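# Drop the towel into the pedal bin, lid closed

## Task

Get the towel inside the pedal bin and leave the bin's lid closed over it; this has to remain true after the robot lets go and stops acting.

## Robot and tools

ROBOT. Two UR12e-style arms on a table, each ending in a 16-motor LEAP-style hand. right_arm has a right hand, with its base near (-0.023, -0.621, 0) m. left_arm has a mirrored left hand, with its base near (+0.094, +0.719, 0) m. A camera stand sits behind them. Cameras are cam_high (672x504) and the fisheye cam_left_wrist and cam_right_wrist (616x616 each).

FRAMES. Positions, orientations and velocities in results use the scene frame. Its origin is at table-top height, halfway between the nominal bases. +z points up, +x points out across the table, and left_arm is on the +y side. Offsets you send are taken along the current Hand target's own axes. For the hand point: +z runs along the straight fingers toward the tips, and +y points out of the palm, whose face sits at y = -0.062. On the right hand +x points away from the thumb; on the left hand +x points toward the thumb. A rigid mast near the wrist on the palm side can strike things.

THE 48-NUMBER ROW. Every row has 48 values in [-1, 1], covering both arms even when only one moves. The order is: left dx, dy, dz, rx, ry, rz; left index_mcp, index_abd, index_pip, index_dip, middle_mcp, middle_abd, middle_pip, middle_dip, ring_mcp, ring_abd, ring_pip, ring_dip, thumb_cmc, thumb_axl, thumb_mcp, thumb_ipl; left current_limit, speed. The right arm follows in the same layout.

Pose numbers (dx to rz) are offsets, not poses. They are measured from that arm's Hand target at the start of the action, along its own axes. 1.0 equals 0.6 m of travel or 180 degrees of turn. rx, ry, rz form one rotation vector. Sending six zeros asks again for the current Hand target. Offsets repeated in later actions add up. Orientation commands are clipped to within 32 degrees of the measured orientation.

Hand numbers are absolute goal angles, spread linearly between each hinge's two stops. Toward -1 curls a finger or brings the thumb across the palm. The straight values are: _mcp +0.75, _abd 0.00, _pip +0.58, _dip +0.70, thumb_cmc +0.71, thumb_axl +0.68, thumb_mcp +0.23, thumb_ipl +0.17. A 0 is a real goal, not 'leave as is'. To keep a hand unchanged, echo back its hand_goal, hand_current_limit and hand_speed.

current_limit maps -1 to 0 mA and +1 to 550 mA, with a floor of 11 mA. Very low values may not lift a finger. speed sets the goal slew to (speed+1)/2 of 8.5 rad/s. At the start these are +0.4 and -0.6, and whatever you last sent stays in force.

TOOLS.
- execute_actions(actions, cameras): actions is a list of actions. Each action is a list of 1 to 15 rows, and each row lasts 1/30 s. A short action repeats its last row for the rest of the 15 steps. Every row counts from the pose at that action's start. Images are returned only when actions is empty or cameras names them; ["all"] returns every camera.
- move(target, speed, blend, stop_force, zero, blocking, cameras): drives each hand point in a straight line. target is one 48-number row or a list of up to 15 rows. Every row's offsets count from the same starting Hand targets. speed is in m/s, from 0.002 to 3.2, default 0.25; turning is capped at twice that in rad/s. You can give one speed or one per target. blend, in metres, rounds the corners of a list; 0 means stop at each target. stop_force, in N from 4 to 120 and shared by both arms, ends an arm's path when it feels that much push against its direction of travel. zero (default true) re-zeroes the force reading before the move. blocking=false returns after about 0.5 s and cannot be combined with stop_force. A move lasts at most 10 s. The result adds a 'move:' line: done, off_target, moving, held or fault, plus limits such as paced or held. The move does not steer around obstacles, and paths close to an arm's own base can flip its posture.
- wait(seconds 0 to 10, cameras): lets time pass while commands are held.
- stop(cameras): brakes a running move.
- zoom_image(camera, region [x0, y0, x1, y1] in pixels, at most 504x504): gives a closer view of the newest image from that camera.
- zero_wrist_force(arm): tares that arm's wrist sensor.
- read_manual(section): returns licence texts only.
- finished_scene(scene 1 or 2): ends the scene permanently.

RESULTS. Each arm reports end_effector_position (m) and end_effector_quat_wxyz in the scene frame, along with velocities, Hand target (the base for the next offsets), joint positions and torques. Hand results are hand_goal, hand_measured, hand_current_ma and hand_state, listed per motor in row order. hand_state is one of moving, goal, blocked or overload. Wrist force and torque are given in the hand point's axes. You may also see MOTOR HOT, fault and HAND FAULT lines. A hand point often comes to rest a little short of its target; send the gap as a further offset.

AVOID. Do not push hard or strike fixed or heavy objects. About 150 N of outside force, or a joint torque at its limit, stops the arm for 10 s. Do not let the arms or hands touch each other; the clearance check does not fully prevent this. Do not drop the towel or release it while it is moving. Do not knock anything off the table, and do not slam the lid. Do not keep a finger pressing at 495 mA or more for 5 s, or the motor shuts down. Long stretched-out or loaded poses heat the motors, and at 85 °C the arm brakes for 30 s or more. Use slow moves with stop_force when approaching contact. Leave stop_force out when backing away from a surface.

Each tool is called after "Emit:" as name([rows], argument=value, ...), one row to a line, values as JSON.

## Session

Emit:
execute_actions(actions=[])

Emit:
zoom_image(camera="cam_high", region=[200, 50, 500, 350])

Scene clock: 0.00 s.
left_arm: end_effector_position=(+1.0728, +0.3765, +0.2862) hand_goal=(+0.754, +0.000, +0.576, +0.696, +0.754, +0.000, +0.576, +0.696, +0.754, +0.000, +0.576, +0.696, +0.714, +0.678, +0.226, +0.168) hand_measured=(+0.754, +0.000, +0.576, +0.696, +0.754, +0.000, +0.576, +0.696, +0.754, +0.000, +0.576, +0.696, +0.714, +0.678, +0.226, +0.168) hand_current_ma=(+0, +0, +0, +0, +0, +0, +0, +0, +0, +0, +0, +0, +0, +0, +0, +0) hand_state=(goal, goal, goal, goal, goal, goal, goal, goal, goal, goal, goal, goal, goal, goal, goal, goal) hand_current_limit=0.40 hand_speed=-0.60 end_effector_quat_wxyz=(+0.030, +0.922, -0.373, +0.102) | right_arm: end_effector_position=(+0.4197, +0.2684, +0.3054) hand_goal=(+0.754, +0.000, +0.576, +0.696, +0.754, +0.000, +0.576, +0.696, +0.754, +0.000, +0.576, +0.696, +0.714, +0.678, +0.226, +0.168) hand_measured=(+0.754, +0.000, +0.576, +0.696, +0.754, +0.000, +0.576, +0.696, +0.754, +0.000, +0.576, +0.696, +0.714, +0.678, +0.226, +0.168) hand_current_ma=(+0, +0, +0, +0, +0, +0, +0, +0, +0, +0, +0, +0, +0, +0, +0, +0) hand_state=(goal, goal, goal, goal, goal, goal, goal, goal, goal, goal, goal, goal, goal, goal, goal, goal) hand_current_limit=0.40 hand_speed=-0.60 end_effector_quat_wxyz=(+0.135, +0.076, +0.787, +0.597)
Joint positions: left_arm=[-0.415 -0.47 0.312 1.523 1.625 -1.215] | right_arm=[0.869 -1.1 1.712 -0.336 1.169 2.904]
Joint velocities: within noise
Joint torques (N m): no reading
Motor temperatures (°C): left_arm=[31 33 30 34 42 36] | right_arm=[32 30 32 37 36 37]
Wrist force (N): no reading
Wrist torque (N m): no reading
Wrist force, peak (N): no reading
Hand target: left_arm +1.0728, +0.3765, +0.2862; +0.030, +0.922, -0.373, +0.102 | right_arm +0.4197, +0.2684, +0.3054; +0.135, +0.076, +0.787, +0.597

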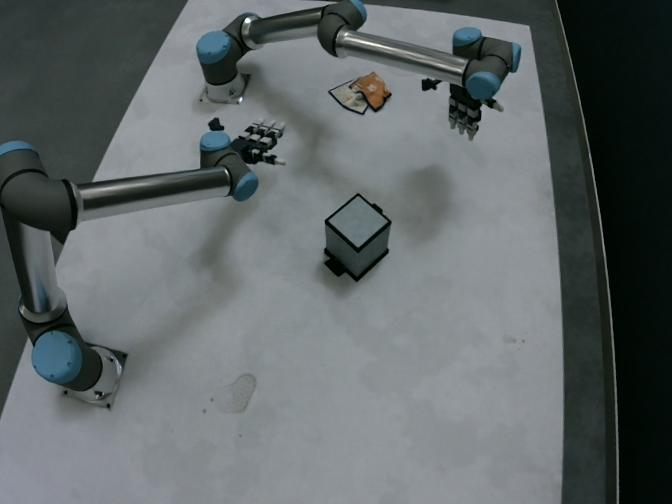

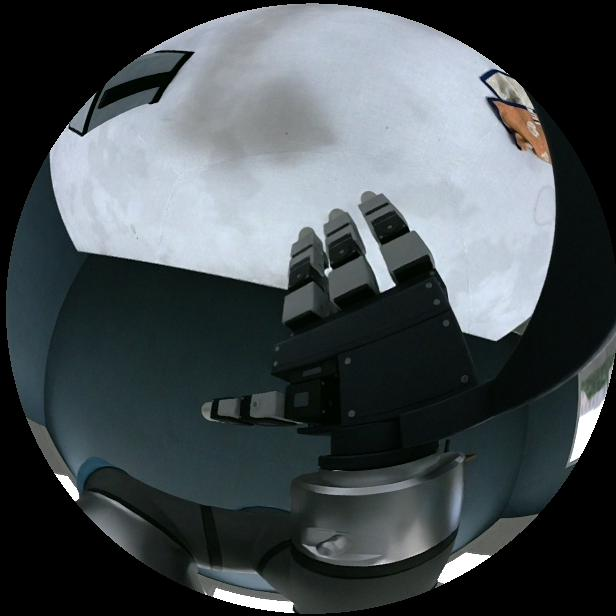

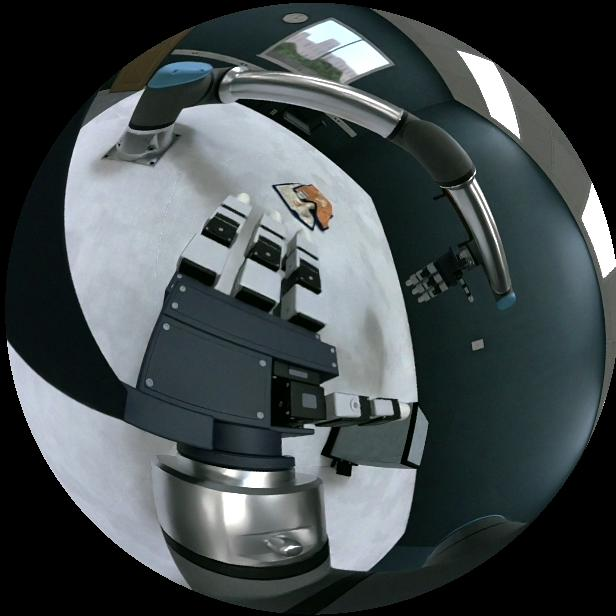

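Scaled by 1.680.

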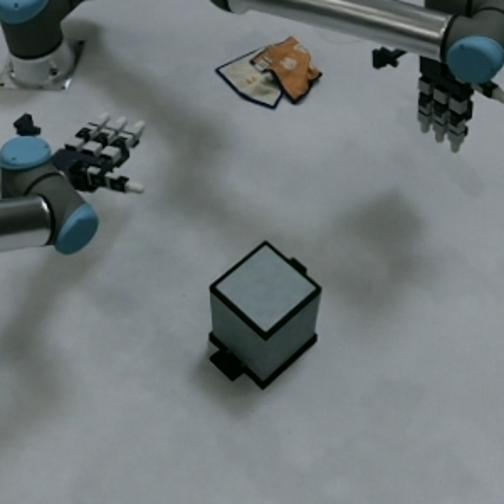

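Emit:
zoom_image(camera="cam_high", region=[310, 180, 410, 290])

Emit:
zoom_image(camera="cam_high", region=[315, 55, 405, 125])

Emit:
zoom_image(camera="cam_right_wrist", region=[250, 150, 370, 250])

Scaled by 4.582.

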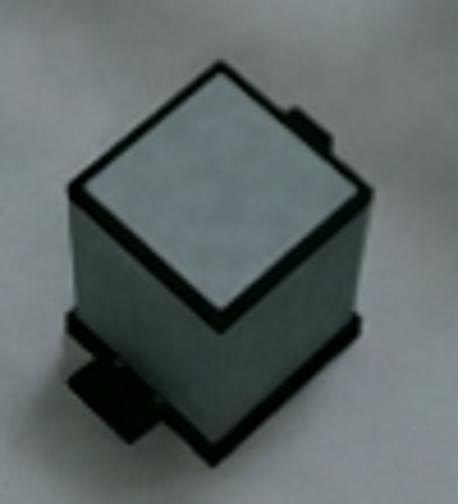

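Scaled by 5.600.

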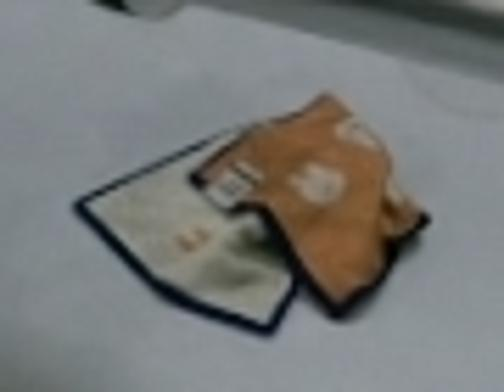

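Scaled by 4.200 from the camera's 616x616 image, which has a finer 880x880 frame.

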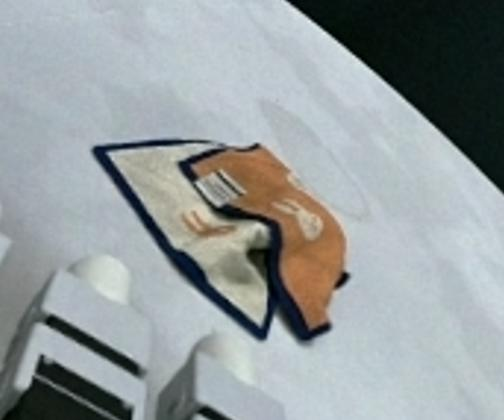

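Emit:
move([
  [-0.7897,-0.1115,0.0308,0.2286,0.0531,0.262,0.842,0,-0.343,-0.217,0.842,0,-0.343,-0.217,-0.342,0,-0.737,-0.174,-0.571,0.678,-0.2247,0.168,0.4,-0.5,-0.4631,-0.2623,-0.6107,0.2468,0.1358,-0.3636,0.754,0,0.576,0.696,-0.342,0,-0.737,-0.174,-0.342,0,-0.737,-0.174,-0.571,0.678,-0.281,-0.319,0.7,-0.6],
  [-0.7897,-0.1115,0.0308,0.2286,0.0531,0.262,0.842,0,-0.343,-0.217,0.842,0,-0.343,-0.217,-0.342,0,-0.737,-0.174,-0.571,0.678,-0.2247,0.168,0.4,-0.5,-0.4911,-0.4189,-0.4259,0.2468,0.1358,-0.3636,0.754,0,0.576,0.696,-0.342,0,-0.737,-0.174,-0.342,0,-0.737,-0.174,-0.571,0.678,-0.281,-0.319,0.7,-0.6],
], speed=[0.35,0.15], blend=[0.02,0], cameras=["all"])

Emit:
zoom_image(camera="cam_high", region=[300, 20, 420, 130])

Emit:
zoom_image(camera="cam_left_wrist", region=[20, 20, 350, 340])

Emit:
zoom_image(camera="cam_high", region=[280, 180, 410, 300])

Scene clock: 94.63 s.
left_arm: end_effector_position=(+0.7901, +0.7452, +0.1699) hand_goal=(+0.842, +0.000, -0.342, -0.216, +0.842, +0.000, -0.342, -0.216, -0.342, +0.000, -0.736, -0.174, -0.570, +0.678, -0.224, +0.168) hand_measured=(+0.836, +0.000, -0.338, -0.212, +0.836, +0.000, -0.340, -0.212, -0.330, +0.000, -0.730, -0.172, -0.570, +0.678, -0.226, +0.168) hand_current_ma=(-9, +0, +3, +3, -9, +0, +3, +4, +23, +0, +6, +2, +0, -1, -1, +0) hand_state=(goal, goal, goal, goal, goal, goal, goal, goal, goal, goal, goal, goal, goal, goal, goal, goal) hand_current_limit=0.40 hand_speed=-0.50 end_effector_quat_wxyz=(-0.300, +0.641, -0.641, +0.299) | right_arm: end_effector_position=(+0.6331, -0.1187, +0.1644) hand_goal=(+0.754, +0.000, +0.576, +0.696, -0.342, +0.000, -0.736, -0.174, -0.342, +0.000, -0.736, -0.174, -0.570, +0.678, -0.280, -0.318) hand_measured=(+0.756, +0.000, +0.576, +0.696, -0.332, +0.000, -0.734, -0.172, -0.330, +0.000, -0.734, -0.172, -0.572, +0.678, -0.282, -0.316) hand_current_ma=(+0, +0, +0, +0, +4, +0, +0, +0, +5, +0, +0, +0, +0, +0, +0, +0) hand_state=(goal, goal, goal, goal, goal, goal, goal, goal, goal, goal, goal, goal, goal, goal, goal, goal) hand_current_limit=0.70 hand_speed=-0.60 end_effector_quat_wxyz=(+0.233, -0.423, +0.869, +0.112)
Joint positions: left_arm=[-0.236 -1.364 1.909 0.166 1.396 -0.147] | right_arm=[0.278 -1.033 1.566 0.61 1.26 0.977]
Joint torques (N m): left_arm=[-14.3 -66.16 -32.83 -1.95 -1.78 3.1] | right_arm=[-9.38 -88.97 -23.56 5.64 -3.04 -2.49]
Wrist force (N): left_arm=[1.7 1.1 -1.1] | right_arm=[0.0 -0.4 -1.0]
Wrist torque (N m): left_arm=[0.19 -0.15 0.15] | right_arm=[0.37 -0.30 0.22]
Wrist force, peak (N): left_arm=[0.0 2.6 -1.7] | right_arm=[0.7 -2.2 -3.2]
Hand target: left_arm +0.7901, +0.7451, +0.1699; -0.300, +0.641, -0.641, +0.299 | right_arm +0.6329, -0.1188, +0.1643; +0.233, -0.423, +0.869, +0.112
Off the commanded pose: left_arm 0.000 m, 0 deg | right_arm 0.000 m, 0 deg.
move: done

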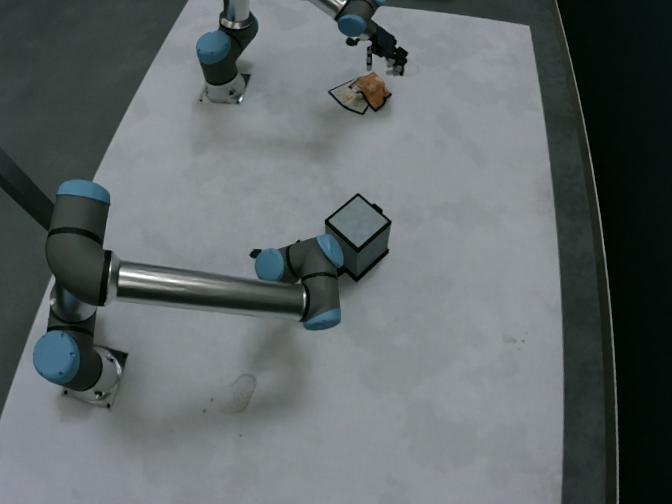

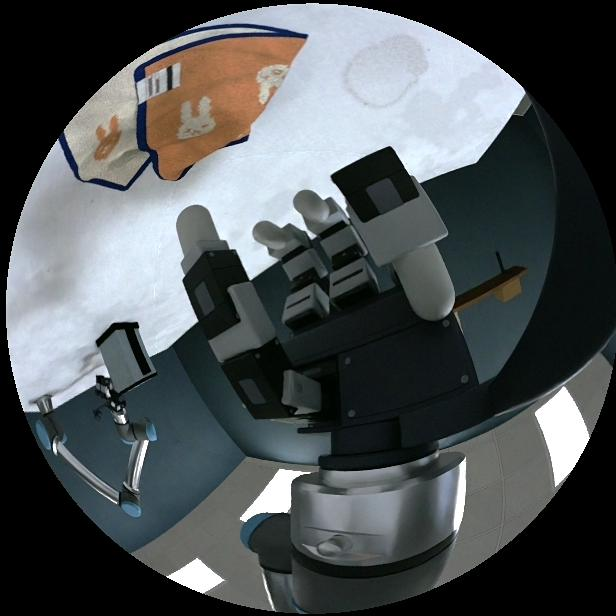

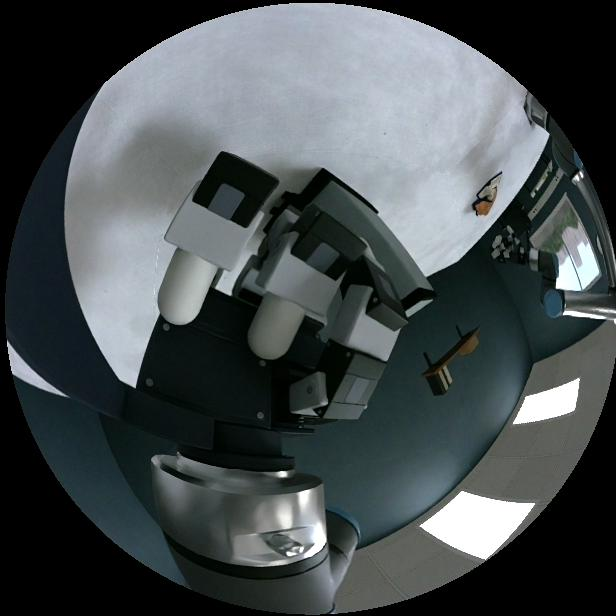

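Scaled by 4.200.

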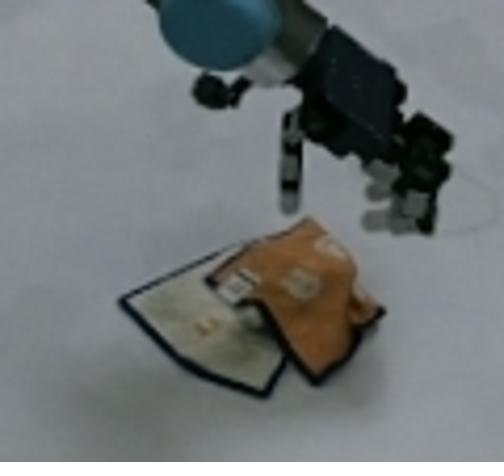

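Scaled by 1.527 from the camera's 616x616 image, which has a finer 880x880 frame.

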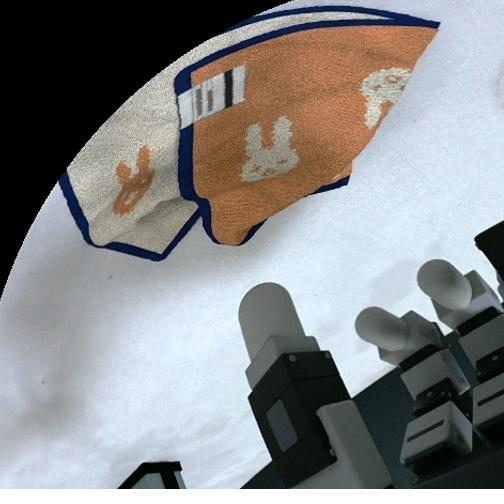

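Scaled by 3.877.

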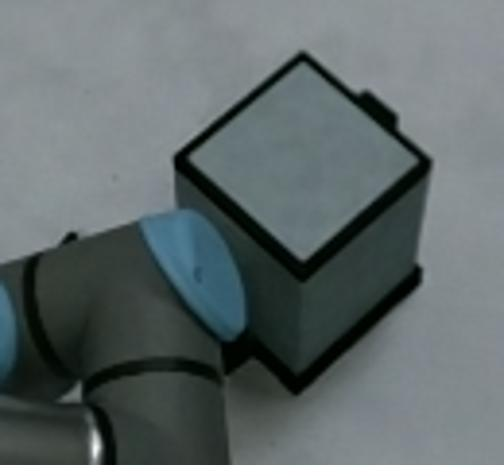

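Emit:
move(target=[-0.0915,0.1128,0.0467,0,-0.1277,-0.1072,0.842,0,-0.343,-0.217,0.842,0,-0.343,-0.217,-0.342,0,-0.737,-0.174,-0.571,0.678,-0.2247,0.168,0.4,-0.5,0,0,0,0,0,0,0.754,0,0.576,0.696,-0.342,0,-0.737,-0.174,-0.342,0,-0.737,-0.174,-0.571,0.678,-0.281,-0.319,0.7,-0.6], speed=0.2, cameras=["cam_high","cam_left_wrist"])

Emit:
zoom_image(camera="cam_high", region=[300, 20, 420, 130])

Emit:
zoom_image(camera="cam_left_wrist", region=[20, 20, 350, 340])

Scene clock: 164.17 s.
left_arm: end_effector_position=(+0.7680, +0.8000, +0.1000) hand_goal=(+0.842, +0.000, -0.342, -0.216, +0.842, +0.000, -0.342, -0.216, -0.342, +0.000, -0.736, -0.174, -0.570, +0.678, -0.224, +0.168) hand_measured=(+0.836, +0.000, -0.338, -0.212, +0.836, +0.000, -0.340, -0.212, -0.330, +0.000, -0.730, -0.172, -0.570, +0.678, -0.226, +0.168) hand_current_ma=(-9, +0, +3, +3, -9, +0, +3, +4, +23, +0, +6, +2, +0, -1, -1, +0) hand_state=(goal, goal, goal, goal, goal, goal, goal, goal, goal, goal, goal, goal, goal, goal, goal, goal) hand_current_limit=0.40 hand_speed=-0.50 end_effector_quat_wxyz=(-0.367, +0.785, -0.453, +0.211) | right_arm: end_effector_position=(+0.6329, -0.1188, +0.1643) hand_goal=(+0.754, +0.000, +0.576, +0.696, -0.342, +0.000, -0.736, -0.174, -0.342, +0.000, -0.736, -0.174, -0.570, +0.678, -0.280, -0.318) hand_measured=(+0.756, +0.000, +0.576, +0.696, -0.332, +0.000, -0.734, -0.172, -0.330, +0.000, -0.734, -0.172, -0.572, +0.678, -0.282, -0.316) hand_current_ma=(+0, +0, +0, +0, +4, +0, +0, +0, +5, +0, +0, +0, +0, +0, +0, +0) hand_state=(goal, goal, goal, goal, goal, goal, goal, goal, goal, goal, goal, goal, goal, goal, goal, goal) hand_current_limit=0.70 hand_speed=-0.60 end_effector_quat_wxyz=(+0.233, -0.423, +0.869, +0.112)
Joint positions: left_arm=[-0.271 -1.284 1.983 0.172 0.997 -0.572] | right_arm=[0.278 -1.033 1.566 0.61 1.26 0.977]
Joint torques (N m): left_arm=[2.25 -68.15 -43.17 -0.85 -0.52 0.86] | right_arm=[-8.94 -91.95 -24.1 5.73 -3.56 -2.83]
Wrist force (N): left_arm=[1.4 1.2 -0.9] | right_arm=[-0.2 -0.4 -1.3]
Wrist torque (N m): left_arm=[0.17 -0.09 0.00] | right_arm=[0.39 -0.26 0.22]
Wrist force, peak (N): left_arm=[2.0 0.5 -1.5] | right_arm=[0.0 -0.7 -1.7]
Hand target: left_arm +0.7681, +0.8001, +0.1001; -0.367, +0.785, -0.453, +0.211 | right_arm +0.6329, -0.1188, +0.1643; +0.233, -0.423, +0.869, +0.112
Off the commanded pose: left_arm 0.000 m, 0 deg | right_arm 0.000 m, 0 deg.
move: done
Images, in order (width x height): cam_high 672x504, cam_left_wrist 616x616.

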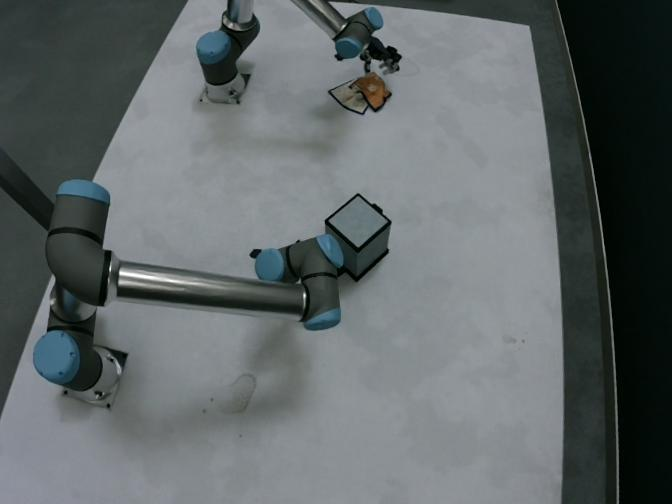

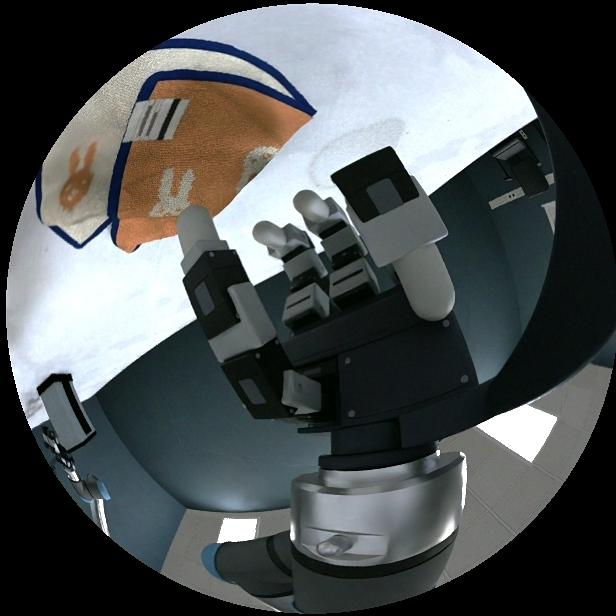

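Scaled by 4.200.

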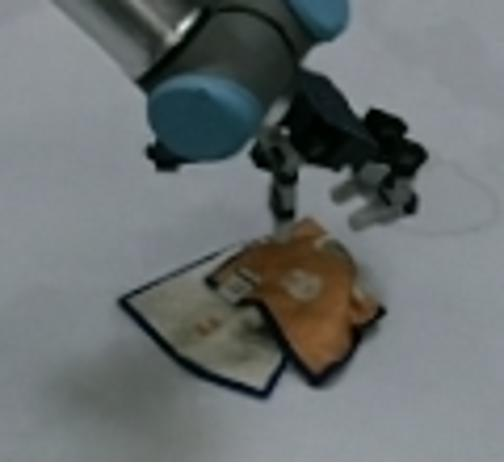

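Scaled by 1.527 from the camera's 616x616 image, which has a finer 880x880 frame.

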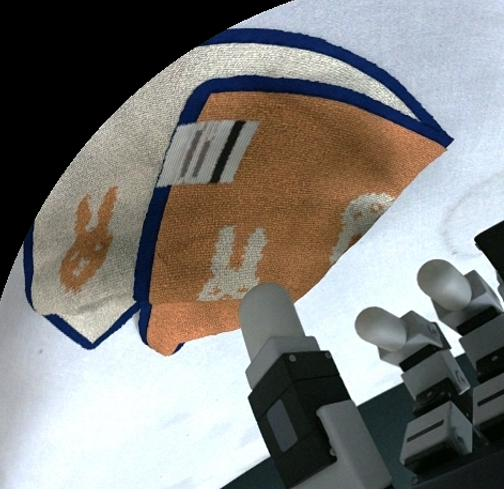

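Emit:
move(target=[0.0337,0.1108,0.06,0,0,0,0.842,0,-0.343,-0.217,0.842,0,-0.343,-0.217,-0.342,0,-0.737,-0.174,-0.571,0.678,-0.2247,0.168,0.4,-0.5,0,0,0,0,0,0,0.754,0,0.576,0.696,-0.342,0,-0.737,-0.174,-0.342,0,-0.737,-0.174,-0.571,0.678,-0.281,-0.319,0.7,-0.6], speed=0.06, stop_force=6, cameras=["cam_high","cam_left_wrist"])

Emit:
zoom_image(camera="cam_high", region=[300, 20, 420, 130])

Emit:
zoom_image(camera="cam_left_wrist", region=[20, 20, 350, 340])

Scene clock: 190.63 s.
left_arm: end_effector_position=(+0.7652, +0.7751, +0.0260) hand_goal=(+0.842, +0.000, -0.342, -0.216, +0.842, +0.000, -0.342, -0.216, -0.342, +0.000, -0.736, -0.174, -0.570, +0.678, -0.224, +0.168) hand_measured=(+0.836, +0.000, -0.354, -0.226, +0.844, +0.000, -0.352, -0.230, -0.330, +0.000, -0.730, -0.172, -0.570, +0.678, -0.226, +0.168) hand_current_ma=(-9, +0, -19, -17, +2, +0, -15, -22, +23, +0, +6, +2, -1, -1, -1, +0) hand_state=(goal, goal, goal, goal, goal, goal, goal, goal, goal, goal, goal, goal, goal, goal, goal, goal) hand_current_limit=0.40 hand_speed=-0.50 end_effector_quat_wxyz=(-0.367, +0.785, -0.453, +0.211) | right_arm: end_effector_position=(+0.6329, -0.1188, +0.1643) hand_goal=(+0.754, +0.000, +0.576, +0.696, -0.342, +0.000, -0.736, -0.174, -0.342, +0.000, -0.736, -0.174, -0.570, +0.678, -0.280, -0.318) hand_measured=(+0.756, +0.000, +0.576, +0.696, -0.332, +0.000, -0.734, -0.172, -0.330, +0.000, -0.734, -0.172, -0.572, +0.678, -0.282, -0.316) hand_current_ma=(+0, +0, +0, +0, +4, +0, +0, +0, +5, +0, +0, +0, +0, +0, +0, +0) hand_state=(goal, goal, goal, goal, goal, goal, goal, goal, goal, goal, goal, goal, goal, goal, goal, goal) hand_current_limit=0.70 hand_speed=-0.60 end_effector_quat_wxyz=(+0.233, -0.423, +0.869, +0.112)
Joint positions: left_arm=[-0.319 -1.192 2.031 0.055 0.966 -0.617] | right_arm=[0.278 -1.033 1.566 0.61 1.26 0.977]
Joint torques (N m): left_arm=[6.19 -70.98 -35.95 4.88 1.66 3.45] | right_arm=[-7.35 -92.74 -23.97 5.66 -3.63 -2.78]
Wrist force (N): left_arm=[0.8 -2.9 -3.1] | right_arm=[0.6 -0.5 -1.4]
Wrist torque (N m): left_arm=[0.31 -0.09 0.07] | right_arm=[0.39 -0.36 0.29]
Wrist force, peak (N): left_arm=[0.5 -4.2 -3.6] | right_arm=[0.1 -0.8 -1.8]
Hand target: left_arm +0.7652, +0.7751, +0.0260; -0.367, +0.785, -0.453, +0.211 | right_arm +0.6329, -0.1188, +0.1643; +0.233, -0.423, +0.869, +0.112
Off the commanded pose: left_arm 0.000 m, 0 deg | right_arm 0.000 m, 0 deg.
move: done
Images, in order (width x height): cam_high 672x504, cam_left_wrist 616x616.

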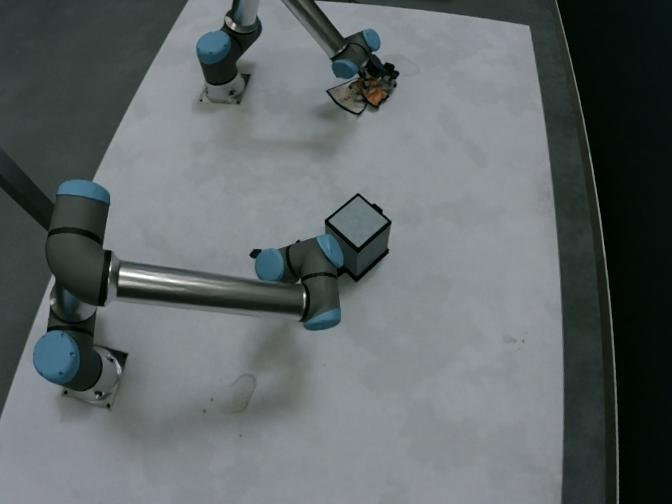

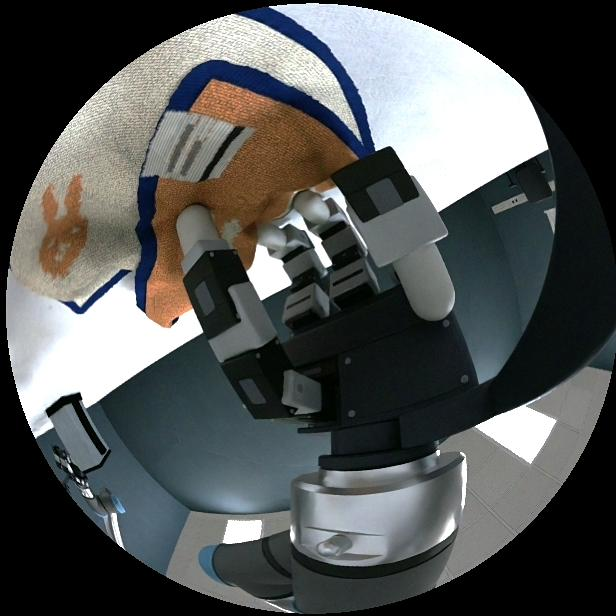

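Scaled by 4.200.

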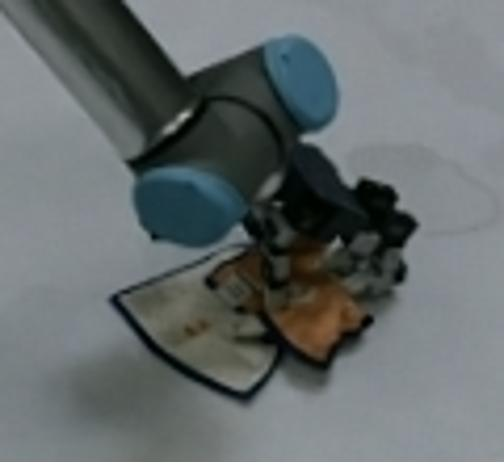

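Scaled by 1.527 from the camera's 616x616 image, which has a finer 880x880 frame.

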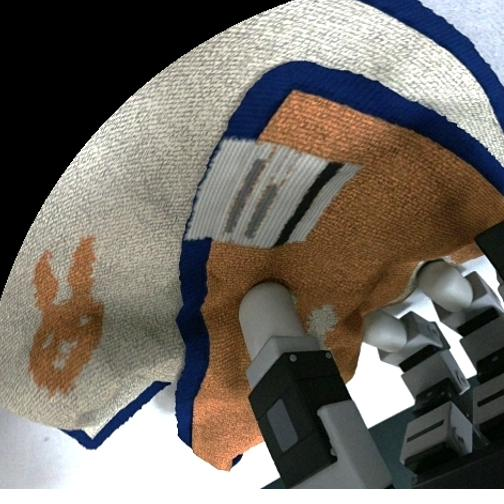

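Emit:
move([
  [0,0,0,0,0,0,0.616,0,-0.285,-0.159,0.616,0,-0.285,-0.159,-0.342,0,-0.737,-0.174,-0.571,0.678,-0.2247,0.168,0.4,-0.6,0.0371,0,0.0642,0,0,0,0.754,0,0.576,0.696,-0.342,0,-0.737,-0.174,-0.342,0,-0.737,-0.174,-0.571,0.678,-0.281,-0.319,0.7,-0.6],
  [0,-0.0026,-0.0021,0,0,0,0.37,0,-0.197,-0.072,0.37,0,-0.197,-0.072,-0.342,0,-0.737,-0.174,-0.571,0.678,-0.2247,0.168,0.4,-0.6,0.0371,0,0.0642,0,0,0,0.754,0,0.576,0.696,-0.342,0,-0.737,-0.174,-0.342,0,-0.737,-0.174,-0.571,0.678,-0.281,-0.319,0.7,-0.6],
  [0,-0.0077,-0.0064,0,0,0,0.114,0,-0.124,0,0.114,0,-0.124,0,-0.342,0,-0.737,-0.174,-0.571,0.678,-0.2247,0.168,0.4,-0.6,0.0371,0,0.0642,0,0,0,0.754,0,0.576,0.696,-0.342,0,-0.737,-0.174,-0.342,0,-0.737,-0.174,-0.571,0.678,-0.281,-0.319,0.7,-0.6],
  [0,-0.0128,-0.0107,0,0,0,-0.137,0,-0.226,-0.101,-0.137,0,-0.226,-0.101,-0.342,0,-0.737,-0.174,-0.571,0.678,-0.449,0.005,0.5,-0.6,0.0371,0,0.0642,0,0,0,0.754,0,0.576,0.696,-0.342,0,-0.737,-0.174,-0.342,0,-0.737,-0.174,-0.571,0.678,-0.281,-0.319,0.7,-0.6],
], speed=0.04, cameras=["all"])

Emit:
zoom_image(camera="cam_high", region=[300, 20, 420, 130])

Emit:
zoom_image(camera="cam_left_wrist", region=[20, 20, 350, 340])

Emit:
zoom_image(camera="cam_high", region=[280, 180, 410, 300])

Scene clock: 220.90 s.
left_arm: end_effector_position=(+0.7652, +0.7751, +0.0360) hand_goal=(-0.136, +0.000, -0.226, -0.100, -0.136, +0.000, -0.226, -0.100, -0.342, +0.000, -0.736, -0.174, -0.570, +0.678, -0.448, +0.006) hand_measured=(+0.150, +0.002, -0.142, -0.082, -0.120, +0.000, -0.218, -0.096, -0.330, +0.000, -0.730, -0.172, -0.584, +0.676, -0.158, +0.082) hand_current_ma=(+413, +2, +263, +35, +31, +0, +12, +4, +23, +0, +6, +2, -23, -3, +413, +338) hand_state=(blocked, goal, blocked, goal, goal, goal, goal, goal, goal, goal, goal, goal, goal, goal, blocked, blocked) hand_current_limit=0.50 hand_speed=-0.60 end_effector_quat_wxyz=(-0.367, +0.785, -0.453, +0.211) | right_arm: end_effector_position=(+0.6330, -0.1188, +0.1198) hand_goal=(+0.754, +0.000, +0.576, +0.696, -0.342, +0.000, -0.736, -0.174, -0.342, +0.000, -0.736, -0.174, -0.570, +0.678, -0.280, -0.318) hand_measured=(+0.754, -0.010, +0.576, +0.696, -0.332, +0.000, -0.734, -0.172, -0.330, +0.000, -0.734, -0.172, -0.572, +0.678, -0.282, -0.316) hand_current_ma=(+0, -2, +0, +0, +4, +0, +0, +0, +5, +0, +0, +0, +0, +0, +0, +0) hand_state=(goal, goal, goal, goal, goal, goal, goal, goal, goal, goal, goal, goal, goal, goal, goal, goal) hand_current_limit=0.70 hand_speed=-0.60 end_effector_quat_wxyz=(+0.233, -0.423, +0.869, +0.112)
Joint positions: left_arm=[-0.319 -1.205 2.026 0.074 0.966 -0.617] | right_arm=[0.278 -0.994 1.593 0.544 1.26 0.976]
Joint torques (N m): left_arm=[-12.44 -51.31 -32.12 -0.75 -0.69 -1.54] | right_arm=[-2.54 -92.73 -47.34 5.71 1.69 1.57]
Wrist force (N): left_arm=[1.3 0.5 -1.3] | right_arm=[0.6 -0.7 -2.6]
Wrist torque (N m): left_arm=[0.20 -0.08 0.07] | right_arm=[0.45 -0.31 0.29]
Wrist force, peak (N): left_arm=[1.1 -12.5 -7.4] | right_arm=[-2.2 -0.5 -15.0]
Hand target: left_arm +0.7652, +0.7751, +0.0360; -0.367, +0.785, -0.453, +0.211 | right_arm +0.6330, -0.1188, +0.1198; +0.233, -0.423, +0.869, +0.112
Off the commanded pose: left_arm 0.000 m, 0 deg | right_arm 0.000 m, 0 deg.
move: done

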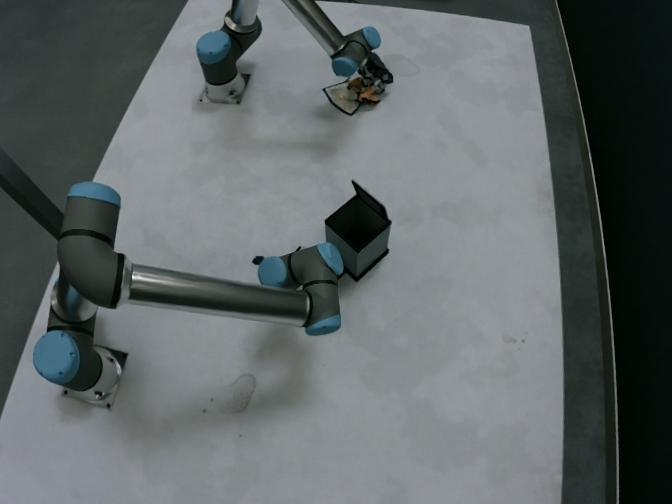

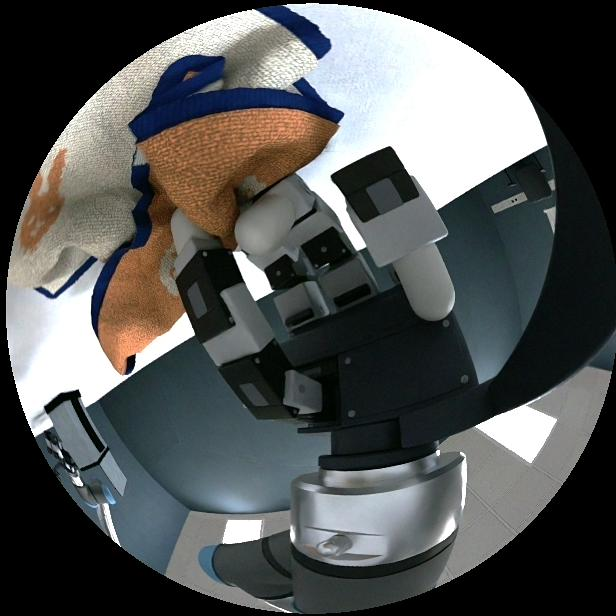

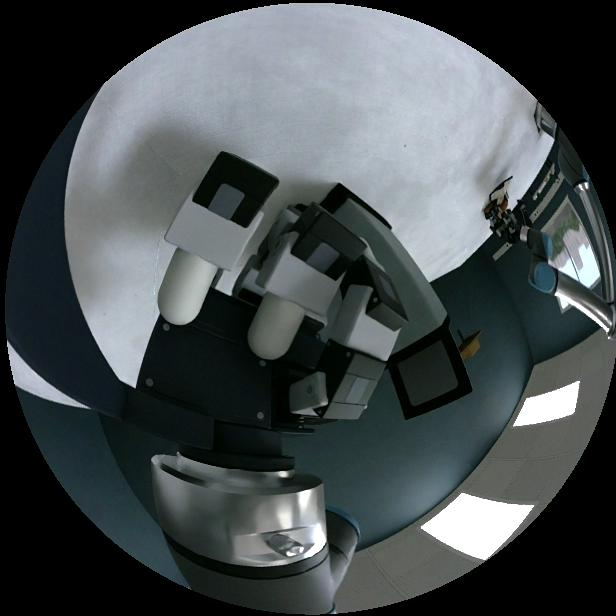

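Scaled by 4.200.

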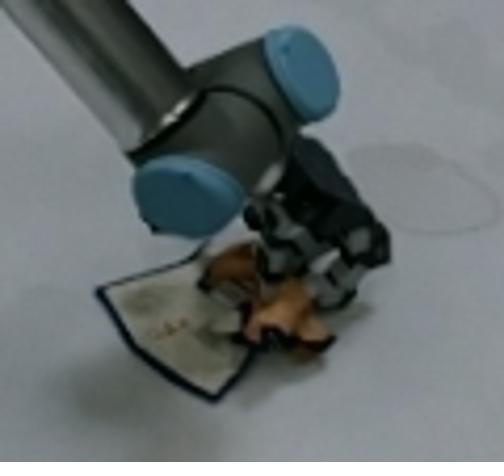

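Scaled by 1.527 from the camera's 616x616 image, which has a finer 880x880 frame.

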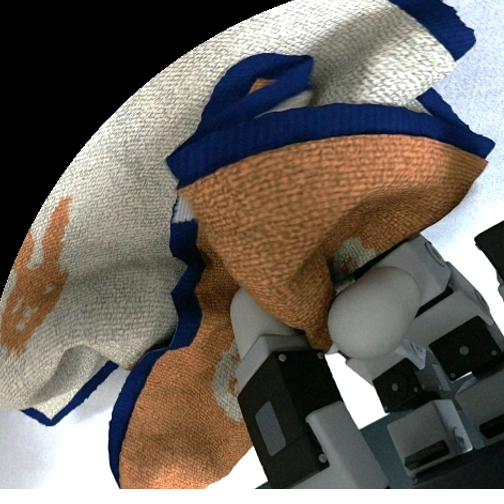

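Scaled by 3.877.

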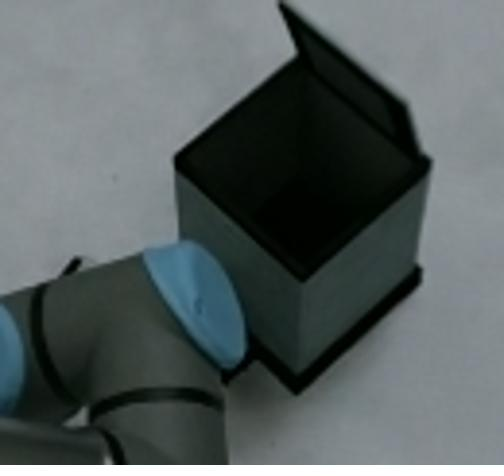

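Emit:
move([
  [0,-0.383,-0.3215,0,0,0,-0.137,0,-0.226,-0.101,-0.137,0,-0.226,-0.101,-0.342,0,-0.737,-0.174,-0.571,0.678,-0.449,0.005,0.5,-0.6,0,0,0,0,0,0,0.754,0,0.576,0.696,-0.342,0,-0.737,-0.174,-0.342,0,-0.737,-0.174,-0.571,0.678,-0.281,-0.319,0.7,-0.6],
  [0.6923,-0.0032,-0.94,0,0.1277,0.1072,-0.137,0,-0.226,-0.101,-0.137,0,-0.226,-0.101,-0.342,0,-0.737,-0.174,-0.571,0.678,-0.449,0.005,0.5,-0.6,0,0,0,0,0,0,0.754,0,0.576,0.696,-0.342,0,-0.737,-0.174,-0.342,0,-0.737,-0.174,-0.571,0.678,-0.281,-0.319,0.7,-0.6],
], speed=[0.12,0.25], blend=[0.05,0], cameras=["all"])

Emit:
zoom_image(camera="cam_high", region=[250, 60, 400, 210])

Emit:
zoom_image(camera="cam_left_wrist", region=[20, 20, 350, 340])

Emit:
zoom_image(camera="cam_right_wrist", region=[400, 150, 616, 450])

Scene clock: 276.77 s.
left_arm: end_effector_position=(+0.5999, +0.1996, +0.3994) hand_goal=(-0.136, +0.000, -0.226, -0.100, -0.136, +0.000, -0.226, -0.100, -0.342, +0.000, -0.736, -0.174, -0.570, +0.678, -0.448, +0.006) hand_measured=(+0.150, +0.004, -0.142, -0.084, -0.128, +0.000, -0.220, -0.096, -0.330, +0.000, -0.730, -0.172, -0.586, +0.676, -0.158, +0.078) hand_current_ma=(+412, +5, +263, +29, +13, +0, +8, +3, +23, +0, +6, +2, -29, -3, +412, +316) hand_state=(blocked, goal, blocked, goal, goal, goal, goal, goal, goal, goal, goal, goal, goal, goal, blocked, blocked) hand_current_limit=0.50 hand_speed=-0.60 end_effector_quat_wxyz=(-0.300, +0.641, -0.641, +0.299) | right_arm: end_effector_position=(+0.6330, -0.1188, +0.1198) hand_goal=(+0.754, +0.000, +0.576, +0.696, -0.342, +0.000, -0.736, -0.174, -0.342, +0.000, -0.736, -0.174, -0.570, +0.678, -0.280, -0.318) hand_measured=(+0.754, -0.010, +0.576, +0.696, -0.332, +0.000, -0.734, -0.172, -0.330, +0.000, -0.734, -0.172, -0.572, +0.678, -0.282, -0.316) hand_current_ma=(+0, -2, +0, +0, +4, +0, +0, +0, +5, +0, +0, +0, +0, +0, +0, +0) hand_state=(goal, goal, goal, goal, goal, goal, goal, goal, goal, goal, goal, goal, goal, goal, goal, goal) hand_current_limit=0.70 hand_speed=-0.60 end_effector_quat_wxyz=(+0.233, -0.423, +0.869, +0.112)
Joint positions: left_arm=[-1.221 -1.332 1.521 0.988 0.769 -1.045] | right_arm=[0.278 -0.994 1.593 0.544 1.26 0.976]
Joint torques (N m): left_arm=[-7.15 -67.09 -41.98 0.4 -0.87 2.09] | right_arm=[9.01 -93.41 -47.22 5.61 1.89 2.03]
Wrist force (N): left_arm=[1.1 1.9 0.4] | right_arm=[0.8 -0.5 -2.7]
Wrist torque (N m): left_arm=[0.25 -0.02 0.05] | right_arm=[0.48 -0.33 0.31]
Wrist force, peak (N): left_arm=[3.8 2.3 -0.9] | right_arm=[0.8 -0.6 -3.5]
Hand target: left_arm +0.5999, +0.1995, +0.3994; -0.300, +0.641, -0.641, +0.299 | right_arm +0.6330, -0.1188, +0.1198; +0.233, -0.423, +0.869, +0.112
Off the commanded pose: left_arm 0.000 m, 0 deg | right_arm 0.000 m, 0 deg.
move: done

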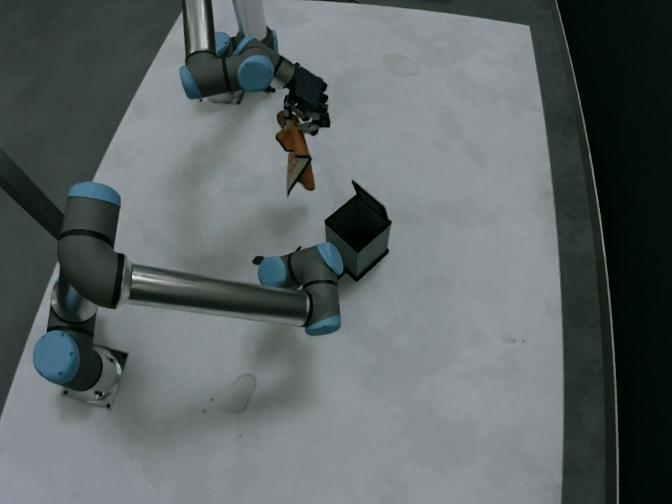

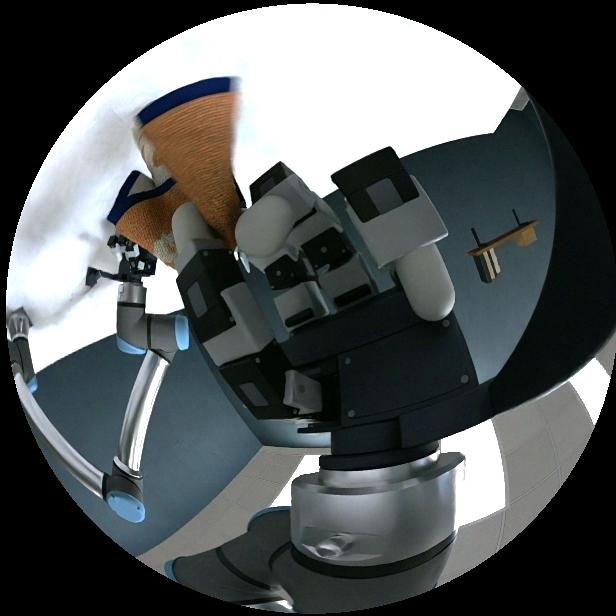

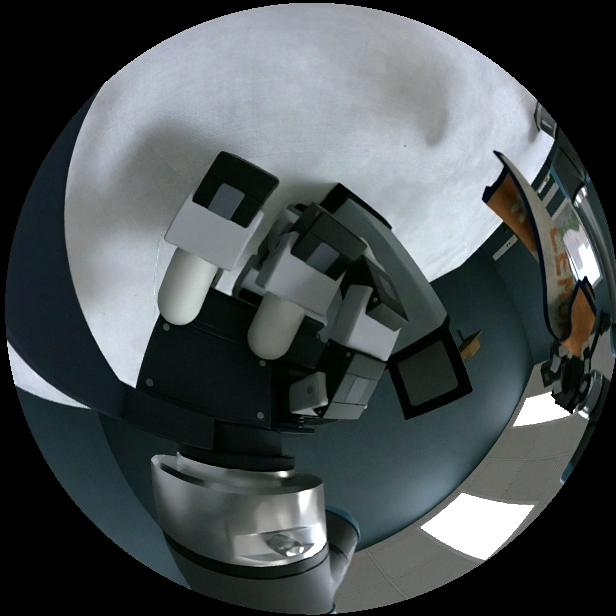

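Scaled by 3.360.

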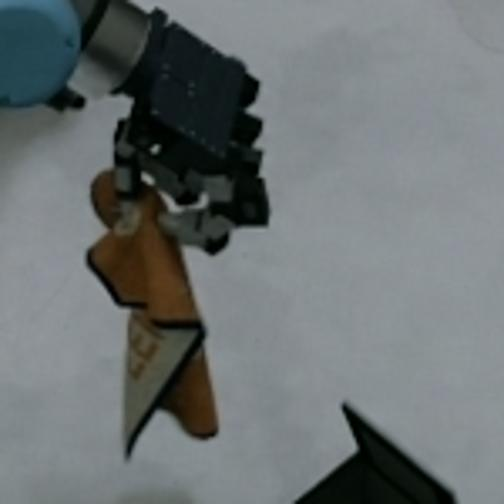

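Scaled by 1.527 from the camera's 616x616 image, which has a finer 880x880 frame.

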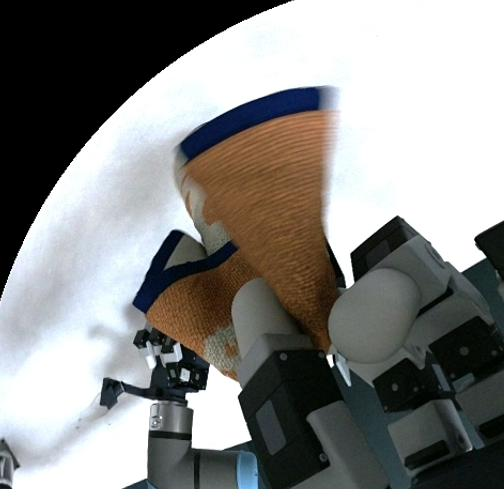

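Scaled by 1.680 from the camera's 616x616 image, which has a finer 880x880 frame.

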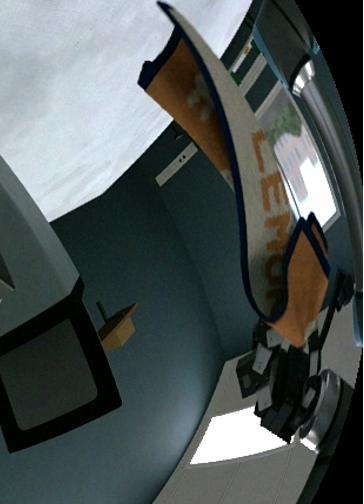

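Emit:
move(target=[0,-0.2553,-0.2143,0.1111,0,0,-0.137,0,-0.226,-0.101,0.89,0,0.576,0.696,0.89,0,0.576,0.696,-0.571,0.678,-0.449,0.005,0.5,-0.6,0,0,0,0,0,0,0.754,0,0.576,0.696,-0.342,0,-0.737,-0.174,-0.342,0,-0.737,-0.174,-0.571,0.678,-0.281,-0.319,0.7,-0.6], speed=0.2, cameras=["all"])

Emit:
zoom_image(camera="cam_high", region=[250, 30, 400, 180])

Emit:
zoom_image(camera="cam_left_wrist", region=[20, 20, 350, 340])

Emit:
zoom_image(camera="cam_right_wrist", region=[400, 150, 616, 450])

Scene clock: 327.63 s.
left_arm: end_effector_position=(+0.5997, +0.1993, +0.5994) hand_goal=(-0.136, +0.000, -0.226, -0.100, +0.890, +0.000, +0.576, +0.696, +0.890, +0.000, +0.576, +0.696, -0.570, +0.678, -0.448, +0.006) hand_measured=(+0.150, +0.004, -0.142, -0.084, +0.870, +0.000, +0.570, +0.692, +0.868, +0.000, +0.570, +0.694, -0.586, +0.676, -0.158, +0.078) hand_current_ma=(+412, +5, +263, +27, -43, +0, -8, -4, -46, +0, -9, -3, -30, -3, +412, +316) hand_state=(blocked, goal, blocked, goal, blocked, goal, goal, goal, blocked, goal, goal, goal, goal, goal, blocked, blocked) hand_current_limit=0.50 hand_speed=-0.60 end_effector_quat_wxyz=(-0.406, +0.579, -0.579, +0.406) | right_arm: end_effector_position=(+0.6330, -0.1188, +0.1198) hand_goal=(+0.754, +0.000, +0.576, +0.696, -0.342, +0.000, -0.736, -0.174, -0.342, +0.000, -0.736, -0.174, -0.570, +0.678, -0.280, -0.318) hand_measured=(+0.754, -0.010, +0.576, +0.696, -0.332, +0.000, -0.734, -0.172, -0.330, +0.000, -0.734, -0.172, -0.572, +0.678, -0.282, -0.316) hand_current_ma=(+0, -2, +0, +0, +4, +0, +0, +0, +5, +0, +0, +0, +0, +0, +0, +0) hand_state=(goal, goal, goal, goal, goal, goal, goal, goal, goal, goal, goal, goal, goal, goal, goal, goal) hand_current_limit=0.70 hand_speed=-0.60 end_effector_quat_wxyz=(+0.233, -0.423, +0.869, +0.112)
Joint positions: left_arm=[-1.335 -1.431 1.357 1.06 0.422 -0.942] | right_arm=[0.278 -0.994 1.593 0.544 1.26 0.976]
Joint torques (N m): left_arm=[4.94 -43.72 -42.74 4.65 -2.04 -3.1] | right_arm=[10.93 -93.13 -44.75 5.18 1.29 1.77]
Wrist force (N): left_arm=[1.0 2.4 -0.9] | right_arm=[0.5 -0.6 -3.0]
Wrist torque (N m): left_arm=[0.17 -0.04 0.06] | right_arm=[0.50 -0.28 0.28]
Wrist force, peak (N): left_arm=[1.0 3.5 2.0] | right_arm=[1.3 -0.9 -3.6]
Hand target: left_arm +0.5997, +0.1993, +0.5994; -0.406, +0.579, -0.579, +0.405 | right_arm +0.6330, -0.1188, +0.1198; +0.233, -0.423, +0.869, +0.112
Off the commanded pose: left_arm 0.000 m, 0 deg | right_arm 0.000 m, 0 deg.
move: done

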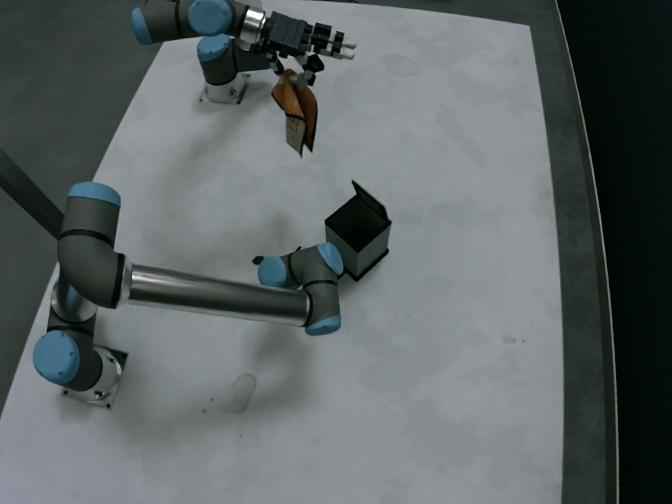

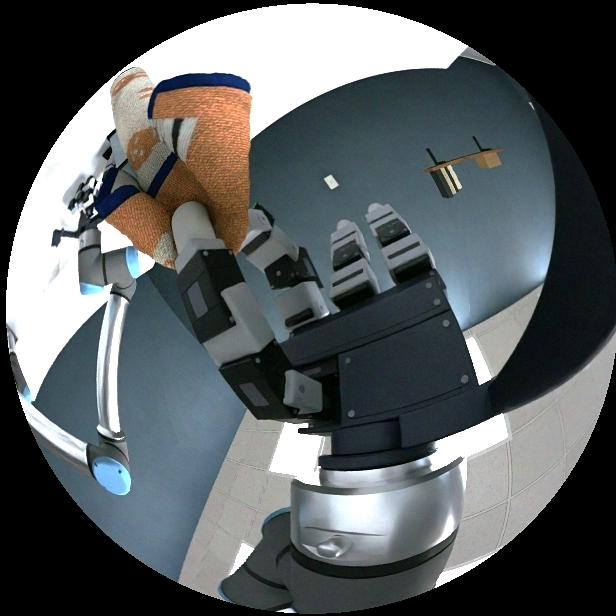

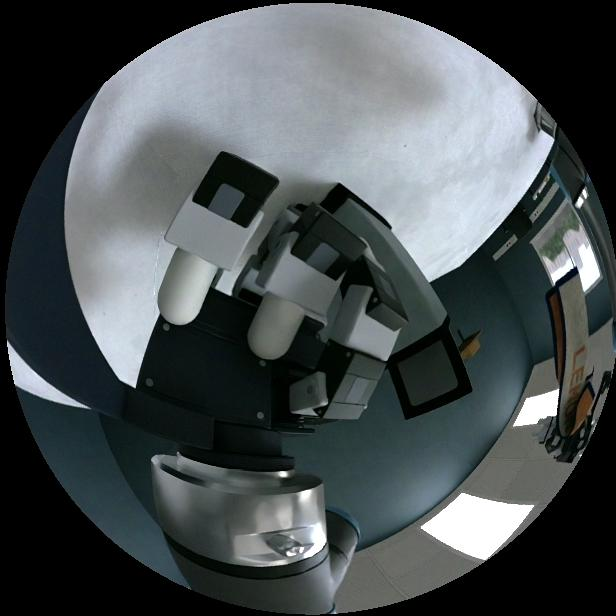

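Scaled by 3.360.

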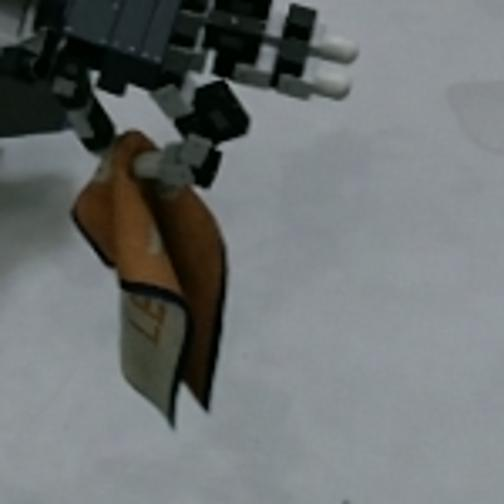

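Scaled by 1.527 from the camera's 616x616 image, which has a finer 880x880 frame.

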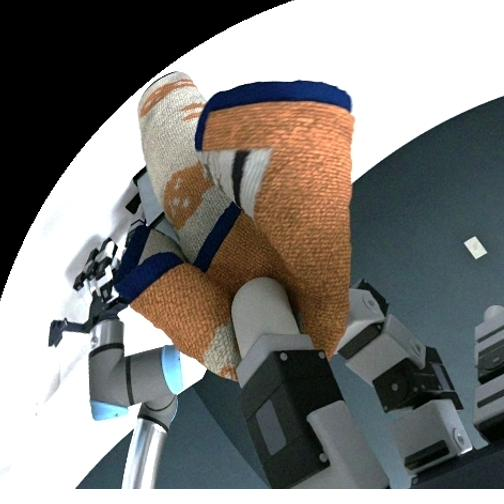

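Scaled by 1.680 from the camera's 616x616 image, which has a finer 880x880 frame.

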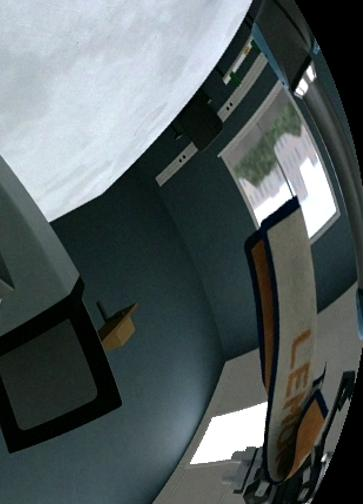

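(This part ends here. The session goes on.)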